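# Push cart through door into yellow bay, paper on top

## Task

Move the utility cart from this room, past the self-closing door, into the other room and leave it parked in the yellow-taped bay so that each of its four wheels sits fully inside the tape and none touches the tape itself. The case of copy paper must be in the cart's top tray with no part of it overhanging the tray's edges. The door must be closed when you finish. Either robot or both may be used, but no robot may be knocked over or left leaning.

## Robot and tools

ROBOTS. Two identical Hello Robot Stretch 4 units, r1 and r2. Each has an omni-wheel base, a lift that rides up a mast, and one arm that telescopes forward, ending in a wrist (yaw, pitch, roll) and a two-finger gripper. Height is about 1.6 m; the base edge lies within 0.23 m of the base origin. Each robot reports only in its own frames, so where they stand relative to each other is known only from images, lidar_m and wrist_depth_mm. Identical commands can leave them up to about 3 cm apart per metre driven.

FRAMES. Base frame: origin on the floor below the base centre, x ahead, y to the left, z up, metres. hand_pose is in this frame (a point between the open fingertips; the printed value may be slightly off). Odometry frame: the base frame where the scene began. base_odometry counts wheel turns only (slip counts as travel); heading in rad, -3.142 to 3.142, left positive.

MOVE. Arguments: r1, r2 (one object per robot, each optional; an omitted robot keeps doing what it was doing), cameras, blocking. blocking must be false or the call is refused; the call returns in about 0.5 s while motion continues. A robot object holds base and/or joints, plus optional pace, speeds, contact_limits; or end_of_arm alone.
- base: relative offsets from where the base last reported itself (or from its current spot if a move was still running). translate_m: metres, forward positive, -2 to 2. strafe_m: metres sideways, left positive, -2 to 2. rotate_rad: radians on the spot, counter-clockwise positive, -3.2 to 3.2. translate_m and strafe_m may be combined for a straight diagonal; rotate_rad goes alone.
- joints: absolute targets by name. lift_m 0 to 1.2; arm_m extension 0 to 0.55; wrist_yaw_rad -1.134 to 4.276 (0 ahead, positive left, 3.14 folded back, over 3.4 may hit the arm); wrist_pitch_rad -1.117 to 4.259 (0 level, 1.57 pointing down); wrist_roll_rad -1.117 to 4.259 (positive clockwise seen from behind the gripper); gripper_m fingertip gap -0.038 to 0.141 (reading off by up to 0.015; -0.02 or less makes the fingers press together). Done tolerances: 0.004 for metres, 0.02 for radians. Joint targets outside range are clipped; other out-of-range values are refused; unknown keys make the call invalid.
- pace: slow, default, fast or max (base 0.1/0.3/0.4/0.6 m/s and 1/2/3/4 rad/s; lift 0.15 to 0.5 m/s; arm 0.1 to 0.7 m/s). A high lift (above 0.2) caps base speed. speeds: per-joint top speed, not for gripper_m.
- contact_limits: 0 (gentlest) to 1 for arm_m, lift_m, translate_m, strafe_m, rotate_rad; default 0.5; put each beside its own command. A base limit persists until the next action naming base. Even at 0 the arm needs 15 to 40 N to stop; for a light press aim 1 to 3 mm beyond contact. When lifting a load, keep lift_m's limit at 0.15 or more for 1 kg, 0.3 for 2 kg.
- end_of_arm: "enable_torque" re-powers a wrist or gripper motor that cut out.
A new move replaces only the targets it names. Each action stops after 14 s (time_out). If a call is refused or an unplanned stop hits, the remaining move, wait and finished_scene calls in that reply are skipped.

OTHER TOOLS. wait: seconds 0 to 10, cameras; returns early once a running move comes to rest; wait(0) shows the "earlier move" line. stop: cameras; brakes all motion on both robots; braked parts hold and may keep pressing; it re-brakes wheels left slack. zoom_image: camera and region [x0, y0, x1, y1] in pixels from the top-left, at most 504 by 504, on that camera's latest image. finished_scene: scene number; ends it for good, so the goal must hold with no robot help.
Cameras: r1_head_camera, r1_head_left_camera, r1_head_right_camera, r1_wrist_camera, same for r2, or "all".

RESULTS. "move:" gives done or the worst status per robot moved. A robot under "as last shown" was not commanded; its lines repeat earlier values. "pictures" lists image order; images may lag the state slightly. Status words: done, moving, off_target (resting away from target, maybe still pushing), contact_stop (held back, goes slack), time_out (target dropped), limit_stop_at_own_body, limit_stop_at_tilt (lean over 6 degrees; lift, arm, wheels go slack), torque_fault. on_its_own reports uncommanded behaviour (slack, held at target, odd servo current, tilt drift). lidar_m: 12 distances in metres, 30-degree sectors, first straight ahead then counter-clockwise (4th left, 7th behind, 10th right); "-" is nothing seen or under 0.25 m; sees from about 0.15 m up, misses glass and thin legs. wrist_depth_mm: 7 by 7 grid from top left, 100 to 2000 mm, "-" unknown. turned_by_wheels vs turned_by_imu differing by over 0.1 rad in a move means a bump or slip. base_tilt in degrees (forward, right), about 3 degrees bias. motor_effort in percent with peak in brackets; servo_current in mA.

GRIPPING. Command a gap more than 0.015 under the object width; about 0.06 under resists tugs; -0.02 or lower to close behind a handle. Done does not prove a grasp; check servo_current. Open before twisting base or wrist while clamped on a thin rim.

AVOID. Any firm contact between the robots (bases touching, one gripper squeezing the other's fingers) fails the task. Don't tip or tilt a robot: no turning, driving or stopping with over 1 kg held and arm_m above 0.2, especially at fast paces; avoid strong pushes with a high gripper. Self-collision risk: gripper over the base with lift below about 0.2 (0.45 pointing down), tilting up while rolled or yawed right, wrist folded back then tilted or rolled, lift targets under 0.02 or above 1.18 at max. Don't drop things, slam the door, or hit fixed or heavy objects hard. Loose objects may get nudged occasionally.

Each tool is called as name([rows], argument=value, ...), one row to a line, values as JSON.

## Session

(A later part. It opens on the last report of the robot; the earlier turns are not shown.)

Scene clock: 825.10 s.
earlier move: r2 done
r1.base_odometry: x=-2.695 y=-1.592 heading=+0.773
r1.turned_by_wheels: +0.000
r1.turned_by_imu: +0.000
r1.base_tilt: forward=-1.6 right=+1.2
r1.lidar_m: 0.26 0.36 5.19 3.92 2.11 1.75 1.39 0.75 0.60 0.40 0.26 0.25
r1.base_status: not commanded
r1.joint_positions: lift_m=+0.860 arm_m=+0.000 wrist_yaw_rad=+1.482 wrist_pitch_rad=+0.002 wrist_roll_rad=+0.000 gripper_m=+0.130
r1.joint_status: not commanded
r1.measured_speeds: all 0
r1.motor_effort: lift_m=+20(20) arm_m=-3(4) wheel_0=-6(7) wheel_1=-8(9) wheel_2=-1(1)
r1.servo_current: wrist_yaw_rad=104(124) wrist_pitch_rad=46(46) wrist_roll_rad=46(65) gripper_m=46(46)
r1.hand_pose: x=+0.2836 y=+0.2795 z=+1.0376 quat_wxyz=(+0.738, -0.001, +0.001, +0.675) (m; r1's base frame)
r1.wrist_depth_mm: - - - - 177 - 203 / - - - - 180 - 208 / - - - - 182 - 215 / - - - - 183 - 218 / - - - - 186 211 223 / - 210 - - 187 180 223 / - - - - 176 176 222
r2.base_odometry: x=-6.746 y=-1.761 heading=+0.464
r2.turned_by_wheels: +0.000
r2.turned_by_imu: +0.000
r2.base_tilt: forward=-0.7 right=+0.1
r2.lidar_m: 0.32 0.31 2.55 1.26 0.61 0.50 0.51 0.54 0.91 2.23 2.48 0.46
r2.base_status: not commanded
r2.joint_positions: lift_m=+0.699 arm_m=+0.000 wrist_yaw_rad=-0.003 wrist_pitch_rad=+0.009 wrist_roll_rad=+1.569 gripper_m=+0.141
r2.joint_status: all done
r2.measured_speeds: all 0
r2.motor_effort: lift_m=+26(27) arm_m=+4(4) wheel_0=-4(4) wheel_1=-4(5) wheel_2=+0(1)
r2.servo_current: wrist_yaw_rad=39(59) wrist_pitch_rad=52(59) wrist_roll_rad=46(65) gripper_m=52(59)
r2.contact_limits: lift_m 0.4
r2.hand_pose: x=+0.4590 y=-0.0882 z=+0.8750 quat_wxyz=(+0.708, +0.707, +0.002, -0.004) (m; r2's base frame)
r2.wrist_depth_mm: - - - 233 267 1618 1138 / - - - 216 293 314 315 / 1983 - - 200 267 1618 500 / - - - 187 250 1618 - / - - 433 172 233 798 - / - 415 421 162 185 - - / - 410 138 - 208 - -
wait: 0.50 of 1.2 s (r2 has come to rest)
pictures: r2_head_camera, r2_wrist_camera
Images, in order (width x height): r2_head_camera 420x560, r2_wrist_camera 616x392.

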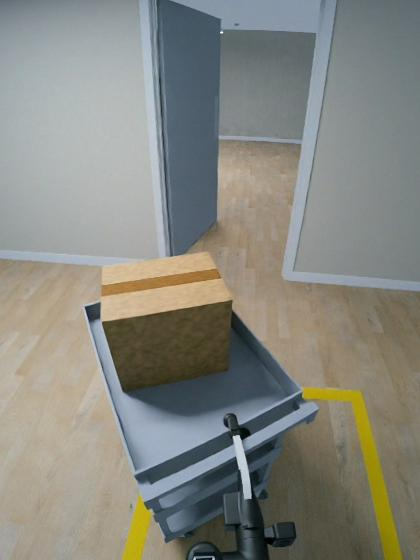

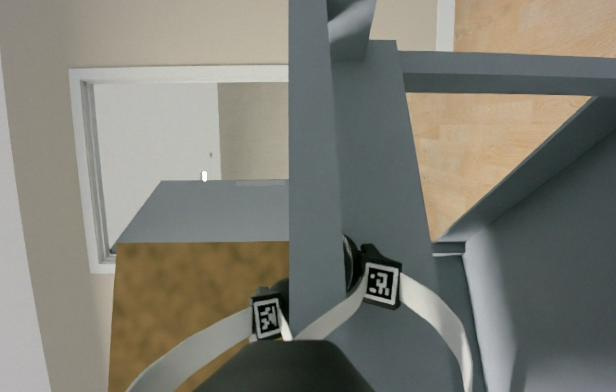

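move(r2={"joints":{"lift_m":0.677,"gripper_m":0.05}}, blocking=false)

wait(seconds=1.5)

move(r2={"joints":{"wrist_roll_rad":1.2},"speeds":{"wrist_roll_rad":0.6}}, blocking=false)

wait(seconds=1)

move(r2={"joints":{"gripper_m":0.141}}, blocking=false)

wait(seconds=1.5, cameras=["r2_wrist_camera"])

move(r2={"joints":{"wrist_roll_rad":1.9},"speeds":{"wrist_roll_rad":0.6}}, blocking=false)

wait(seconds=2, cameras=["r2_wrist_camera","r2_head_camera"])

Scene clock: 834.93 s.
move: r2 moving
r1: as last shown
r1.turned_by_imu: -0.001
r1.base_tilt: forward=-1.6 right=+1.3
r1.lidar_m: 0.27 0.34 5.18 3.94 2.12 1.77 1.39 0.74 0.60 0.35 0.27 0.25
r1.motor_effort: lift_m=+20(20) arm_m=-4(4) wheel_0=-7(7) wheel_1=-8(9) wheel_2=-1(1)
r1.servo_current: wrist_yaw_rad=98(124) wrist_pitch_rad=39(46) wrist_roll_rad=52(65) gripper_m=46(46)
r1.wrist_depth_mm: - - - - 178 - 203 / - - - - 181 - 208 / - - - - 182 - 213 / - - - - 183 - 218 / - - - - 185 211 223 / - 211 - - 187 180 222 / - - - - 176 176 224
r2.base_odometry: x=-6.746 y=-1.761 heading=+0.464
r2.turned_by_wheels: +0.000
r2.turned_by_imu: +0.001
r2.base_tilt: forward=-0.7 right=+0.1
r2.lidar_m: 0.32 0.30 2.55 1.26 0.65 0.52 0.52 0.54 0.92 2.22 2.47 0.46
r2.base_status: not commanded
r2.joint_positions: lift_m=+0.678 arm_m=+0.000 wrist_yaw_rad=-0.003 wrist_pitch_rad=+0.009 wrist_roll_rad=+1.569 gripper_m=+0.130
r2.joint_status: lift_m moving; gripper_m moving
r2.measured_speeds: translate_m=+0.000 strafe_m=+0.000 rotate_rad=+0.000 lift_m=-0.019 arm_m=+0.000 wrist_yaw_rad=+0.000 wrist_pitch_rad=+0.000 wrist_roll_rad=+0.000
r2.motor_effort: lift_m=+15(25) arm_m=+4(4) wheel_0=-4(4) wheel_1=-4(5) wheel_2=+0(0)
r2.servo_current: wrist_yaw_rad=52(52) wrist_pitch_rad=52(59) wrist_roll_rad=59(59) gripper_m=104(104)
r2.hand_pose: x=+0.4590 y=-0.0882 z=+0.8535 quat_wxyz=(+0.708, +0.707, +0.002, -0.004) (m; r2's base frame)
r2.wrist_depth_mm: - - - 239 - 1537 1160 / 1863 - - 220 301 312 312 / - - - 199 271 1708 1182 / - - - 188 252 1708 - / - - 433 173 232 798 - / - 421 418 163 182 - - / - 407 163 - - - -
pictures: none

Scene clock: 836.33 s.
earlier move: r2 done
r1.base_odometry: x=-2.695 y=-1.592 heading=+0.773
r1.turned_by_wheels: +0.000
r1.turned_by_imu: +0.000
r1.base_tilt: forward=-1.6 right=+1.3
r1.lidar_m: 0.25 0.35 5.17 3.92 2.08 1.76 1.41 0.73 0.61 0.39 0.26 0.25
r1.base_status: not commanded
r1.joint_positions: lift_m=+0.860 arm_m=+0.000 wrist_yaw_rad=+1.482 wrist_pitch_rad=+0.002 wrist_roll_rad=+0.000 gripper_m=+0.130
r1.joint_status: not commanded
r1.measured_speeds: all 0
r1.motor_effort: lift_m=+20(20) arm_m=-3(4) wheel_0=-7(7) wheel_1=-8(9) wheel_2=-1(1)
r1.servo_current: wrist_yaw_rad=98(124) wrist_pitch_rad=46(46) wrist_roll_rad=46(65) gripper_m=46(52)
r1.hand_pose: x=+0.2836 y=+0.2795 z=+1.0376 quat_wxyz=(+0.738, -0.001, +0.001, +0.675) (m; r1's base frame)
r1.wrist_depth_mm: - - - - 178 - 203 / - - - - 180 - 208 / - - - - 181 - 214 / - - - - 183 - 217 / - - - - 185 210 221 / - 210 - - 187 180 223 / - - - - 176 175 224
r2.base_odometry: x=-6.746 y=-1.761 heading=+0.464
r2.turned_by_wheels: +0.000
r2.turned_by_imu: +0.000
r2.base_tilt: forward=-0.7 right=+0.1
r2.lidar_m: 0.31 0.31 2.55 1.28 0.65 0.51 0.50 0.59 0.92 2.22 2.41 0.46
r2.base_status: not commanded
r2.joint_positions: lift_m=+0.677 arm_m=+0.000 wrist_yaw_rad=-0.003 wrist_pitch_rad=+0.009 wrist_roll_rad=+1.569 gripper_m=+0.050
r2.joint_status: all done
r2.measured_speeds: all 0
r2.motor_effort: lift_m=+12(25) arm_m=+4(4) wheel_0=-4(4) wheel_1=-4(5) wheel_2=+0(1)
r2.servo_current: wrist_yaw_rad=52(59) wrist_pitch_rad=59(59) wrist_roll_rad=46(59) gripper_m=46(117)
r2.hand_pose: x=+0.4590 y=-0.0882 z=+0.8531 quat_wxyz=(+0.708, +0.707, +0.002, -0.004) (m; r2's base frame)
r2.wrist_depth_mm: - - - 239 - 1537 1160 / 1983 - - 219 301 312 310 / - - - 199 271 1708 1182 / - - - 187 252 1661 - / - - 436 174 233 809 - / - 421 421 163 182 - - / - 413 151 - - - -
wait: 1.40 of 1.5 s (r2 has come to rest)
pictures: none

Scene clock: 836.83 s.
move: r2 moving
r1: as last shown
r1.lidar_m: 0.25 0.36 5.17 3.91 2.11 1.75 1.39 0.75 0.60 0.37 0.27 0.25
r1.motor_effort: lift_m=+20(20) arm_m=-4(4) wheel_0=-6(7) wheel_1=-8(8) wheel_2=-1(1)
r1.servo_current: wrist_yaw_rad=104(124) wrist_pitch_rad=52(52) wrist_roll_rad=39(59) gripper_m=46(46)
r1.wrist_depth_mm: - - - - 178 - 203 / - - - - 180 - 209 / - - - - 182 - 213 / - - - - 183 - 218 / - - - - 186 211 221 / - 209 - - 187 180 223 / - - - - 175 176 223
r2.base_odometry: x=-6.746 y=-1.761 heading=+0.464
r2.turned_by_wheels: +0.000
r2.turned_by_imu: -0.001
r2.base_tilt: forward=-0.8 right=+0.1
r2.lidar_m: 0.30 0.32 2.53 1.25 0.64 0.50 0.50 0.58 0.92 2.21 2.46 0.47
r2.base_status: not commanded
r2.joint_positions: lift_m=+0.677 arm_m=+0.000 wrist_yaw_rad=-0.010 wrist_pitch_rad=+0.003 wrist_roll_rad=+1.327 gripper_m=+0.050
r2.joint_status: wrist_roll_rad moving
r2.measured_speeds: translate_m=-0.002 strafe_m=+0.000 rotate_rad=-0.006 lift_m=+0.000 arm_m=+0.000 wrist_yaw_rad=+0.000 wrist_pitch_rad=-0.016 wrist_roll_rad=-0.599
r2.motor_effort: lift_m=+12(12) arm_m=+4(4) wheel_0=-4(4) wheel_1=-1(5) wheel_2=-6(6)
r2.servo_current: wrist_yaw_rad=72(72) wrist_pitch_rad=39(59) wrist_roll_rad=52(59) gripper_m=46(59)
r2.hand_pose: x=+0.4584 y=-0.0904 z=+0.8548 quat_wxyz=(+0.788, +0.616, -0.002, -0.005) (m; r2's base frame)
r2.wrist_depth_mm: - - - - 255 - 1430 / - - - - 297 1708 1366 / - - - - 287 322 317 / - - - 200 265 1808 1281 / - 439 436 185 247 1661 - / - 424 198 171 186 - - / - 410 415 - - - -
pictures: none

Scene clock: 837.57 s.
earlier move: r2 done
r1.base_odometry: x=-2.695 y=-1.592 heading=+0.773
r1.turned_by_wheels: +0.000
r1.turned_by_imu: +0.000
r1.base_tilt: forward=-1.6 right=+1.3
r1.lidar_m: 0.25 0.34 5.20 3.93 2.09 1.74 1.42 0.73 0.58 0.38 0.25 0.25
r1.base_status: not commanded
r1.joint_positions: lift_m=+0.860 arm_m=+0.000 wrist_yaw_rad=+1.482 wrist_pitch_rad=+0.002 wrist_roll_rad=+0.000 gripper_m=+0.130
r1.joint_status: not commanded
r1.measured_speeds: all 0
r1.on_its_own: wrist_yaw_rad is at rest, and its servo_current (117 mA) is outside its rest range (0 to 104 mA)
r1.motor_effort: lift_m=+20(20) arm_m=-4(4) wheel_0=-7(7) wheel_1=-8(9) wheel_2=-1(1)
r1.servo_current: wrist_yaw_rad=117(124) wrist_pitch_rad=46(52) wrist_roll_rad=39(65) gripper_m=39(46)
r1.hand_pose: x=+0.2836 y=+0.2795 z=+1.0376 quat_wxyz=(+0.738, -0.001, +0.001, +0.675) (m; r1's base frame)
r1.wrist_depth_mm: - - - - 178 - 203 / - - - - 180 - 208 / - - - - 181 - 214 / - - - - 183 - 219 / - - - - 185 211 221 / - 210 - - 187 179 223 / - - - - 176 175 223
r2.base_odometry: x=-6.746 y=-1.761 heading=+0.464
r2.turned_by_wheels: +0.000
r2.turned_by_imu: +0.000
r2.base_tilt: forward=-0.7 right=+0.1
r2.lidar_m: 0.33 0.31 2.53 1.27 0.66 0.49 0.51 0.58 0.92 2.23 2.42 0.47
r2.base_status: not commanded
r2.joint_positions: lift_m=+0.677 arm_m=+0.000 wrist_yaw_rad=-0.003 wrist_pitch_rad=+0.002 wrist_roll_rad=+1.202 gripper_m=+0.050
r2.joint_status: all done
r2.measured_speeds: all 0
r2.motor_effort: lift_m=+13(14) arm_m=+4(4) wheel_0=-4(5) wheel_1=+0(5) wheel_2=-5(8)
r2.servo_current: wrist_yaw_rad=46(78) wrist_pitch_rad=39(59) wrist_roll_rad=46(65) gripper_m=52(59)
r2.hand_pose: x=+0.4590 y=-0.0883 z=+0.8550 quat_wxyz=(+0.825, +0.565, +0.000, -0.002) (m; r2's base frame)
r2.wrist_depth_mm: 1921 - - - 265 - 1576 / - - - - 277 - 1537 / - - - - 298 329 1336 / - - - - 276 1808 1182 / - 436 445 192 259 1708 1229 / - 424 191 176 189 - - / - 410 415 - - - -
wait: 0.73 of 1 s (r2 has come to rest)
pictures: none

Scene clock: 838.07 s.
move: r2 moving
r1.base_odometry: x=-2.695 y=-1.592 heading=+0.773
r1.turned_by_wheels: +0.000
r1.turned_by_imu: +0.000
r1.base_tilt: forward=-1.6 right=+1.3
r1.lidar_m: 0.25 0.36 5.18 3.91 2.12 1.76 1.38 0.73 0.60 0.39 0.26 0.25
r1.base_status: not commanded
r1.joint_positions: lift_m=+0.860 arm_m=+0.000 wrist_yaw_rad=+1.482 wrist_pitch_rad=+0.002 wrist_roll_rad=+0.000 gripper_m=+0.130
r1.joint_status: not commanded
r1.measured_speeds: all 0
r1.motor_effort: lift_m=+20(20) arm_m=-4(4) wheel_0=-7(7) wheel_1=-8(8) wheel_2=-1(1)
r1.servo_current: wrist_yaw_rad=117(117) wrist_pitch_rad=39(46) wrist_roll_rad=39(52) gripper_m=39(46)
r1.hand_pose: x=+0.2836 y=+0.2795 z=+1.0376 quat_wxyz=(+0.738, -0.001, +0.001, +0.675) (m; r1's base frame)
r1.wrist_depth_mm: - - - - 177 - 203 / - - - - 180 - 208 / - - - - 182 - 215 / - - - - 183 - 219 / - - - - 185 211 221 / - 211 - - 188 180 223 / - - - - 177 175 224
r2.base_odometry: x=-6.746 y=-1.761 heading=+0.464
r2.turned_by_wheels: +0.000
r2.turned_by_imu: +0.000
r2.base_tilt: forward=-0.7 right=+0.1
r2.lidar_m: 0.33 0.31 2.50 1.27 0.65 0.51 0.50 0.57 0.93 2.22 2.46 0.48
r2.base_status: not commanded
r2.joint_positions: lift_m=+0.677 arm_m=+0.000 wrist_yaw_rad=-0.003 wrist_pitch_rad=+0.002 wrist_roll_rad=+1.202 gripper_m=+0.069
r2.joint_status: gripper_m moving
r2.measured_speeds: all 0
r2.motor_effort: lift_m=+14(14) arm_m=+4(4) wheel_0=-3(4) wheel_1=+0(1) wheel_2=-5(5)
r2.servo_current: wrist_yaw_rad=59(59) wrist_pitch_rad=46(46) wrist_roll_rad=39(46) gripper_m=98(98)
r2.hand_pose: x=+0.4590 y=-0.0883 z=+0.8550 quat_wxyz=(+0.825, +0.565, +0.000, -0.002) (m; r2's base frame)
r2.wrist_depth_mm: 1921 - - - 265 - 1576 / - - - - 277 - 1499 / - - - - 300 329 1308 / - - - - 278 1808 1182 / - 436 445 193 259 1708 1229 / - 421 191 177 191 - - / - 410 421 - - - -
pictures: none

Scene clock: 839.47 s.
earlier move: r2 done
r1.base_odometry: x=-2.695 y=-1.592 heading=+0.773
r1.turned_by_wheels: +0.000
r1.turned_by_imu: +0.000
r1.base_tilt: forward=-1.6 right=+1.3
r1.lidar_m: 0.25 0.34 5.20 3.89 2.10 1.75 1.41 0.73 0.59 0.40 0.26 0.25
r1.base_status: not commanded
r1.joint_positions: lift_m=+0.860 arm_m=+0.000 wrist_yaw_rad=+1.482 wrist_pitch_rad=+0.002 wrist_roll_rad=+0.000 gripper_m=+0.130
r1.joint_status: not commanded
r1.measured_speeds: all 0
r1.on_its_own: wrist_yaw_rad is at rest, and its servo_current (117 mA) is outside its rest range (0 to 104 mA)
r1.motor_effort: lift_m=+20(20) arm_m=-4(4) wheel_0=-7(7) wheel_1=-8(9) wheel_2=-1(1)
r1.servo_current: wrist_yaw_rad=117(117) wrist_pitch_rad=46(52) wrist_roll_rad=46(65) gripper_m=39(46)
r1.hand_pose: x=+0.2836 y=+0.2795 z=+1.0376 quat_wxyz=(+0.738, -0.001, +0.001, +0.675) (m; r1's base frame)
r1.wrist_depth_mm: - - - - 177 - 204 / - - - - 181 - 208 / - - - - 182 - 214 / - - - - 183 - 219 / - - - - 186 211 222 / - 211 - - 187 180 222 / - - - - 176 175 223
r2.base_odometry: x=-6.746 y=-1.761 heading=+0.464
r2.turned_by_wheels: +0.000
r2.turned_by_imu: +0.000
r2.base_tilt: forward=-0.7 right=+0.1
r2.lidar_m: 0.33 0.31 2.54 1.27 0.64 0.52 0.49 0.58 0.93 2.23 2.46 0.47
r2.base_status: not commanded
r2.joint_positions: lift_m=+0.677 arm_m=+0.000 wrist_yaw_rad=-0.003 wrist_pitch_rad=+0.002 wrist_roll_rad=+1.202 gripper_m=+0.141
r2.joint_status: all done
r2.measured_speeds: all 0
r2.motor_effort: lift_m=+13(14) arm_m=+4(4) wheel_0=-3(4) wheel_1=+0(1) wheel_2=-5(5)
r2.servo_current: wrist_yaw_rad=46(59) wrist_pitch_rad=39(46) wrist_roll_rad=46(59) gripper_m=52(130)
r2.hand_pose: x=+0.4590 y=-0.0883 z=+0.8550 quat_wxyz=(+0.825, +0.565, +0.000, -0.002) (m; r2's base frame)
r2.wrist_depth_mm: 1983 - - - 264 - 1618 / - - - - 277 - 1499 / - - - - 298 330 1336 / - - - - 276 1808 1182 / - 439 445 192 258 1661 1229 / - 415 427 176 199 190 - / - 410 415 - - - -
wait: 1.40 of 1.5 s (r2 has come to rest)
pictures: r2_wrist_camera
Images, in order (width x height): r2_wrist_camera 616x392.

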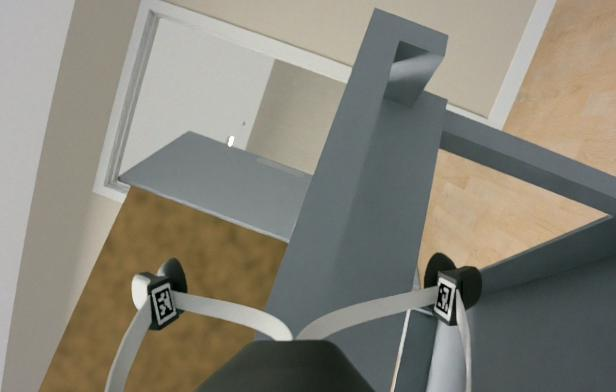

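Scene clock: 839.97 s.
move: r2 moving
r1.base_odometry: x=-2.695 y=-1.592 heading=+0.773
r1.turned_by_wheels: +0.000
r1.turned_by_imu: +0.000
r1.base_tilt: forward=-1.6 right=+1.3
r1.lidar_m: 0.25 0.37 5.18 3.92 2.09 1.74 1.41 0.76 0.60 0.37 0.26 0.25
r1.base_status: not commanded
r1.joint_positions: lift_m=+0.860 arm_m=+0.000 wrist_yaw_rad=+1.482 wrist_pitch_rad=+0.002 wrist_roll_rad=+0.000 gripper_m=+0.130
r1.joint_status: not commanded
r1.measured_speeds: all 0
r1.motor_effort: lift_m=+20(20) arm_m=-4(4) wheel_0=-7(7) wheel_1=-8(9) wheel_2=-1(1)
r1.servo_current: wrist_yaw_rad=111(117) wrist_pitch_rad=39(52) wrist_roll_rad=52(65) gripper_m=46(46)
r1.hand_pose: x=+0.2836 y=+0.2795 z=+1.0376 quat_wxyz=(+0.738, -0.001, +0.001, +0.675) (m; r1's base frame)
r1.wrist_depth_mm: - - - - 178 - 203 / - - - - 181 - 208 / - - - - 182 - 214 / - - - - 183 - 218 / - - - - 186 211 222 / - 210 - - 187 179 223 / - - - - 176 176 224
r2.base_odometry: x=-6.746 y=-1.761 heading=+0.464
r2.turned_by_wheels: +0.000
r2.turned_by_imu: +0.000
r2.base_tilt: forward=-0.7 right=+0.1
r2.lidar_m: 0.28 0.29 2.54 1.24 0.66 0.51 0.49 0.59 0.91 2.22 2.44 0.45
r2.base_status: not commanded
r2.joint_positions: lift_m=+0.677 arm_m=+0.000 wrist_yaw_rad=-0.003 wrist_pitch_rad=+0.002 wrist_roll_rad=+1.444 gripper_m=+0.141
r2.joint_status: wrist_roll_rad moving
r2.measured_speeds: translate_m=+0.000 strafe_m=+0.000 rotate_rad=+0.000 lift_m=+0.000 arm_m=+0.000 wrist_yaw_rad=+0.000 wrist_pitch_rad=+0.000 wrist_roll_rad=+0.600
r2.motor_effort: lift_m=+13(14) arm_m=+4(4) wheel_0=-4(4) wheel_1=+1(1) wheel_2=-5(5)
r2.servo_current: wrist_yaw_rad=52(59) wrist_pitch_rad=46(46) wrist_roll_rad=72(91) gripper_m=59(59)
r2.hand_pose: x=+0.4590 y=-0.0883 z=+0.8550 quat_wxyz=(+0.750, +0.661, +0.000, -0.002) (m; r2's base frame)
r2.wrist_depth_mm: - - - 265 271 1661 1281 / - - - 247 315 1499 1255 / - - - 227 298 1576 404 / - - - 208 273 1708 539 / - 452 449 193 254 715 - / - 430 433 177 196 187 - / - 421 421 - - - -
pictures: none

Scene clock: 841.10 s.
earlier move: r2 done
r1.base_odometry: x=-2.695 y=-1.592 heading=+0.773
r1.turned_by_wheels: +0.000
r1.turned_by_imu: +0.000
r1.base_tilt: forward=-1.6 right=+1.3
r1.lidar_m: 0.25 0.36 5.19 3.92 2.11 1.75 1.39 0.75 0.60 0.38 0.26 0.25
r1.base_status: not commanded
r1.joint_positions: lift_m=+0.860 arm_m=+0.000 wrist_yaw_rad=+1.482 wrist_pitch_rad=+0.002 wrist_roll_rad=+0.000 gripper_m=+0.130
r1.joint_status: not commanded
r1.measured_speeds: all 0
r1.motor_effort: lift_m=+20(20) arm_m=-4(4) wheel_0=-7(8) wheel_1=-8(9) wheel_2=-1(1)
r1.servo_current: wrist_yaw_rad=104(117) wrist_pitch_rad=46(52) wrist_roll_rad=46(65) gripper_m=46(52)
r1.hand_pose: x=+0.2836 y=+0.2795 z=+1.0376 quat_wxyz=(+0.738, -0.001, +0.001, +0.675) (m; r1's base frame)
r1.wrist_depth_mm: - - - - 178 - 203 / - - - - 180 - 208 / - - - - 182 - 215 / - - - - 183 - 218 / - - - - 186 211 222 / - 210 - - 187 180 222 / - - - - 176 175 224
r2.base_odometry: x=-6.746 y=-1.761 heading=+0.464
r2.turned_by_wheels: +0.000
r2.turned_by_imu: +0.000
r2.base_tilt: forward=-0.7 right=+0.1
r2.lidar_m: 0.31 0.32 2.54 1.26 0.64 0.51 0.51 0.59 0.93 2.23 2.48 0.47
r2.base_status: not commanded
r2.joint_positions: lift_m=+0.677 arm_m=+0.000 wrist_yaw_rad=-0.003 wrist_pitch_rad=+0.002 wrist_roll_rad=+1.897 gripper_m=+0.141
r2.joint_status: all done
r2.measured_speeds: all 0
r2.motor_effort: lift_m=+13(14) arm_m=+4(4) wheel_0=-4(4) wheel_1=+1(1) wheel_2=-5(5)
r2.servo_current: wrist_yaw_rad=46(59) wrist_pitch_rad=39(46) wrist_roll_rad=39(91) gripper_m=46(59)
r2.hand_pose: x=+0.4590 y=-0.0883 z=+0.8550 quat_wxyz=(+0.583, +0.813, -0.001, -0.002) (m; r2's base frame)
r2.wrist_depth_mm: - - 273 - 330 334 - / - - 252 312 - 1499 - / - - - 291 - 1661 - / - - - 266 - 788 - / - - - 241 241 820 - / - - 439 178 219 213 - / - - 433 - 213 - -
wait: 1.13 of 2 s (r2 has come to rest)
pictures: r2_head_camera, r2_wrist_camera
Images, in order (width x height): r2_head_camera 420x560, r2_wrist_camera 616x392.

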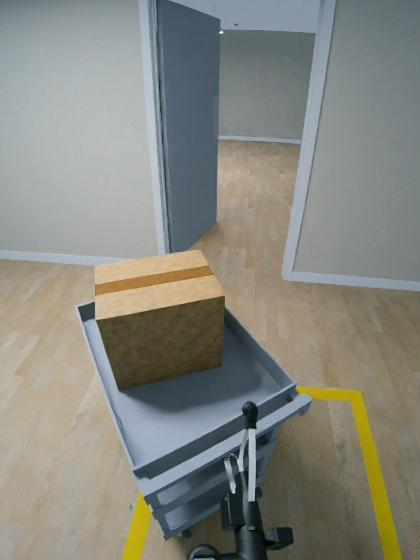

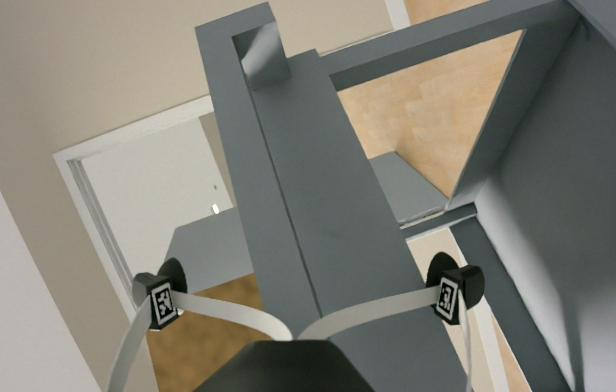

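move(r2={"base":{"translate_m":-0.17},"joints":{"wrist_roll_rad":1.57},"pace":"slow","contact_limits":{"translate_m":0.3}}, blocking=false)

wait(seconds=3, cameras=["r2_head_camera"])

move(r2={"joints":{"wrist_yaw_rad":2.0}}, blocking=false)

wait(seconds=2, cameras=["r2_head_camera","r2_head_left_camera","r2_head_right_camera"])

zoom_image(camera="r2_head_camera", region=[60, 300, 410, 560])

Scene clock: 850.43 s.
move: r2 moving
r1: as last shown
r1.lidar_m: 0.26 0.35 5.18 3.92 2.09 1.77 1.38 0.74 0.61 0.39 0.27 0.25
r1.motor_effort: lift_m=+20(20) arm_m=-4(4) wheel_0=-6(7) wheel_1=-8(8) wheel_2=-1(1)
r1.servo_current: wrist_yaw_rad=111(117) wrist_pitch_rad=46(46) wrist_roll_rad=59(65) gripper_m=33(46)
r1.wrist_depth_mm: - - - - 178 - 204 / - - - - 180 - 208 / - - - - 182 - 213 / - - - - 183 - 219 / - - - - 185 211 223 / - 211 - - 187 180 224 / - - - - 176 175 224
r2.base_odometry: x=-6.757 y=-1.766 heading=+0.464
r2.turned_by_wheels: +0.000
r2.turned_by_imu: +0.000
r2.base_tilt: forward=-0.6 right=+0.0
r2.lidar_m: 0.33 0.32 2.55 1.23 0.63 0.50 0.50 0.56 0.89 2.22 2.44 0.46
r2.base_status: translate_m moving
r2.joint_positions: lift_m=+0.677 arm_m=+0.000 wrist_yaw_rad=-0.003 wrist_pitch_rad=+0.002 wrist_roll_rad=+1.603 gripper_m=+0.141
r2.joint_status: wrist_roll_rad moving
r2.measured_speeds: translate_m=-0.048 strafe_m=+0.000 rotate_rad=+0.000 lift_m=+0.000 arm_m=+0.000 wrist_yaw_rad=+0.000 wrist_pitch_rad=+0.000 wrist_roll_rad=-0.548
r2.motor_effort: lift_m=+14(14) arm_m=+4(4) wheel_0=-5(7) wheel_1=-7(7) wheel_2=+7(9)
r2.servo_current: wrist_yaw_rad=39(59) wrist_pitch_rad=46(52) wrist_roll_rad=46(78) gripper_m=46(59)
r2.contact_limits: translate_m 0.3
r2.hand_pose: x=+0.4590 y=-0.0883 z=+0.8550 quat_wxyz=(+0.696, +0.718, +0.000, -0.002) (m; r2's base frame)
r2.wrist_depth_mm: - - - 279 - 1618 1118 / - - - 307 338 343 338 / - - - 237 - 1708 496 / - - - 220 282 1756 - / - - - 204 262 768 - / - - 442 185 212 186 - / - 436 436 - - 759 -
pictures: none

Scene clock: 852.93 s.
earlier move: r2 done
r1.base_odometry: x=-2.695 y=-1.592 heading=+0.773
r1.turned_by_wheels: +0.000
r1.turned_by_imu: +0.000
r1.base_tilt: forward=-1.6 right=+1.3
r1.lidar_m: 0.26 0.36 5.16 3.91 2.12 1.76 1.38 0.74 0.59 0.37 0.26 0.25
r1.base_status: not commanded
r1.joint_positions: lift_m=+0.860 arm_m=+0.000 wrist_yaw_rad=+1.482 wrist_pitch_rad=+0.002 wrist_roll_rad=+0.000 gripper_m=+0.130
r1.joint_status: not commanded
r1.measured_speeds: all 0
r1.motor_effort: lift_m=+20(20) arm_m=-4(4) wheel_0=-7(7) wheel_1=-8(9) wheel_2=-1(1)
r1.servo_current: wrist_yaw_rad=104(130) wrist_pitch_rad=46(46) wrist_roll_rad=39(65) gripper_m=39(52)
r1.hand_pose: x=+0.2836 y=+0.2795 z=+1.0376 quat_wxyz=(+0.738, -0.001, +0.001, +0.675) (m; r1's base frame)
r1.wrist_depth_mm: - - - - 178 - 202 / - - - - 180 - 208 / - - - - 181 - 214 / - - - - 183 - 220 / - - - - 186 211 221 / - 211 - - 187 181 223 / - - - - 176 176 224
r2.base_odometry: x=-6.898 y=-1.837 heading=+0.464
r2.turned_by_wheels: +0.000
r2.turned_by_imu: +0.000
r2.base_tilt: forward=-0.7 right=+0.1
r2.lidar_m: 0.49 0.58 2.55 0.85 0.43 0.33 0.33 0.37 0.60 2.17 2.43 0.64
r2.base_status: done
r2.joint_positions: lift_m=+0.677 arm_m=+0.000 wrist_yaw_rad=-0.003 wrist_pitch_rad=+0.002 wrist_roll_rad=+1.572 gripper_m=+0.141
r2.joint_status: all done
r2.measured_speeds: all 0
r2.motor_effort: lift_m=+13(14) arm_m=+4(4) wheel_0=-3(11) wheel_1=-5(8) wheel_2=+5(10)
r2.servo_current: wrist_yaw_rad=46(59) wrist_pitch_rad=39(52) wrist_roll_rad=52(78) gripper_m=52(59)
r2.contact_limits: translate_m 0.3
r2.hand_pose: x=+0.4590 y=-0.0883 z=+0.8550 quat_wxyz=(+0.707, +0.708, +0.000, -0.002) (m; r2's base frame)
r2.wrist_depth_mm: - - - - - 1661 1160 / - - - 496 - 1661 1098 / - - - 473 - 1808 477 / - - - 433 - 788 433 / - - 615 404 1008 - - / - - 585 329 368 187 - / - - 574 - - - -
wait: 2.50 of 3 s (r2 has come to rest)
pictures: r2_head_camera
Images, in order (width x height): r2_head_camera 420x560.

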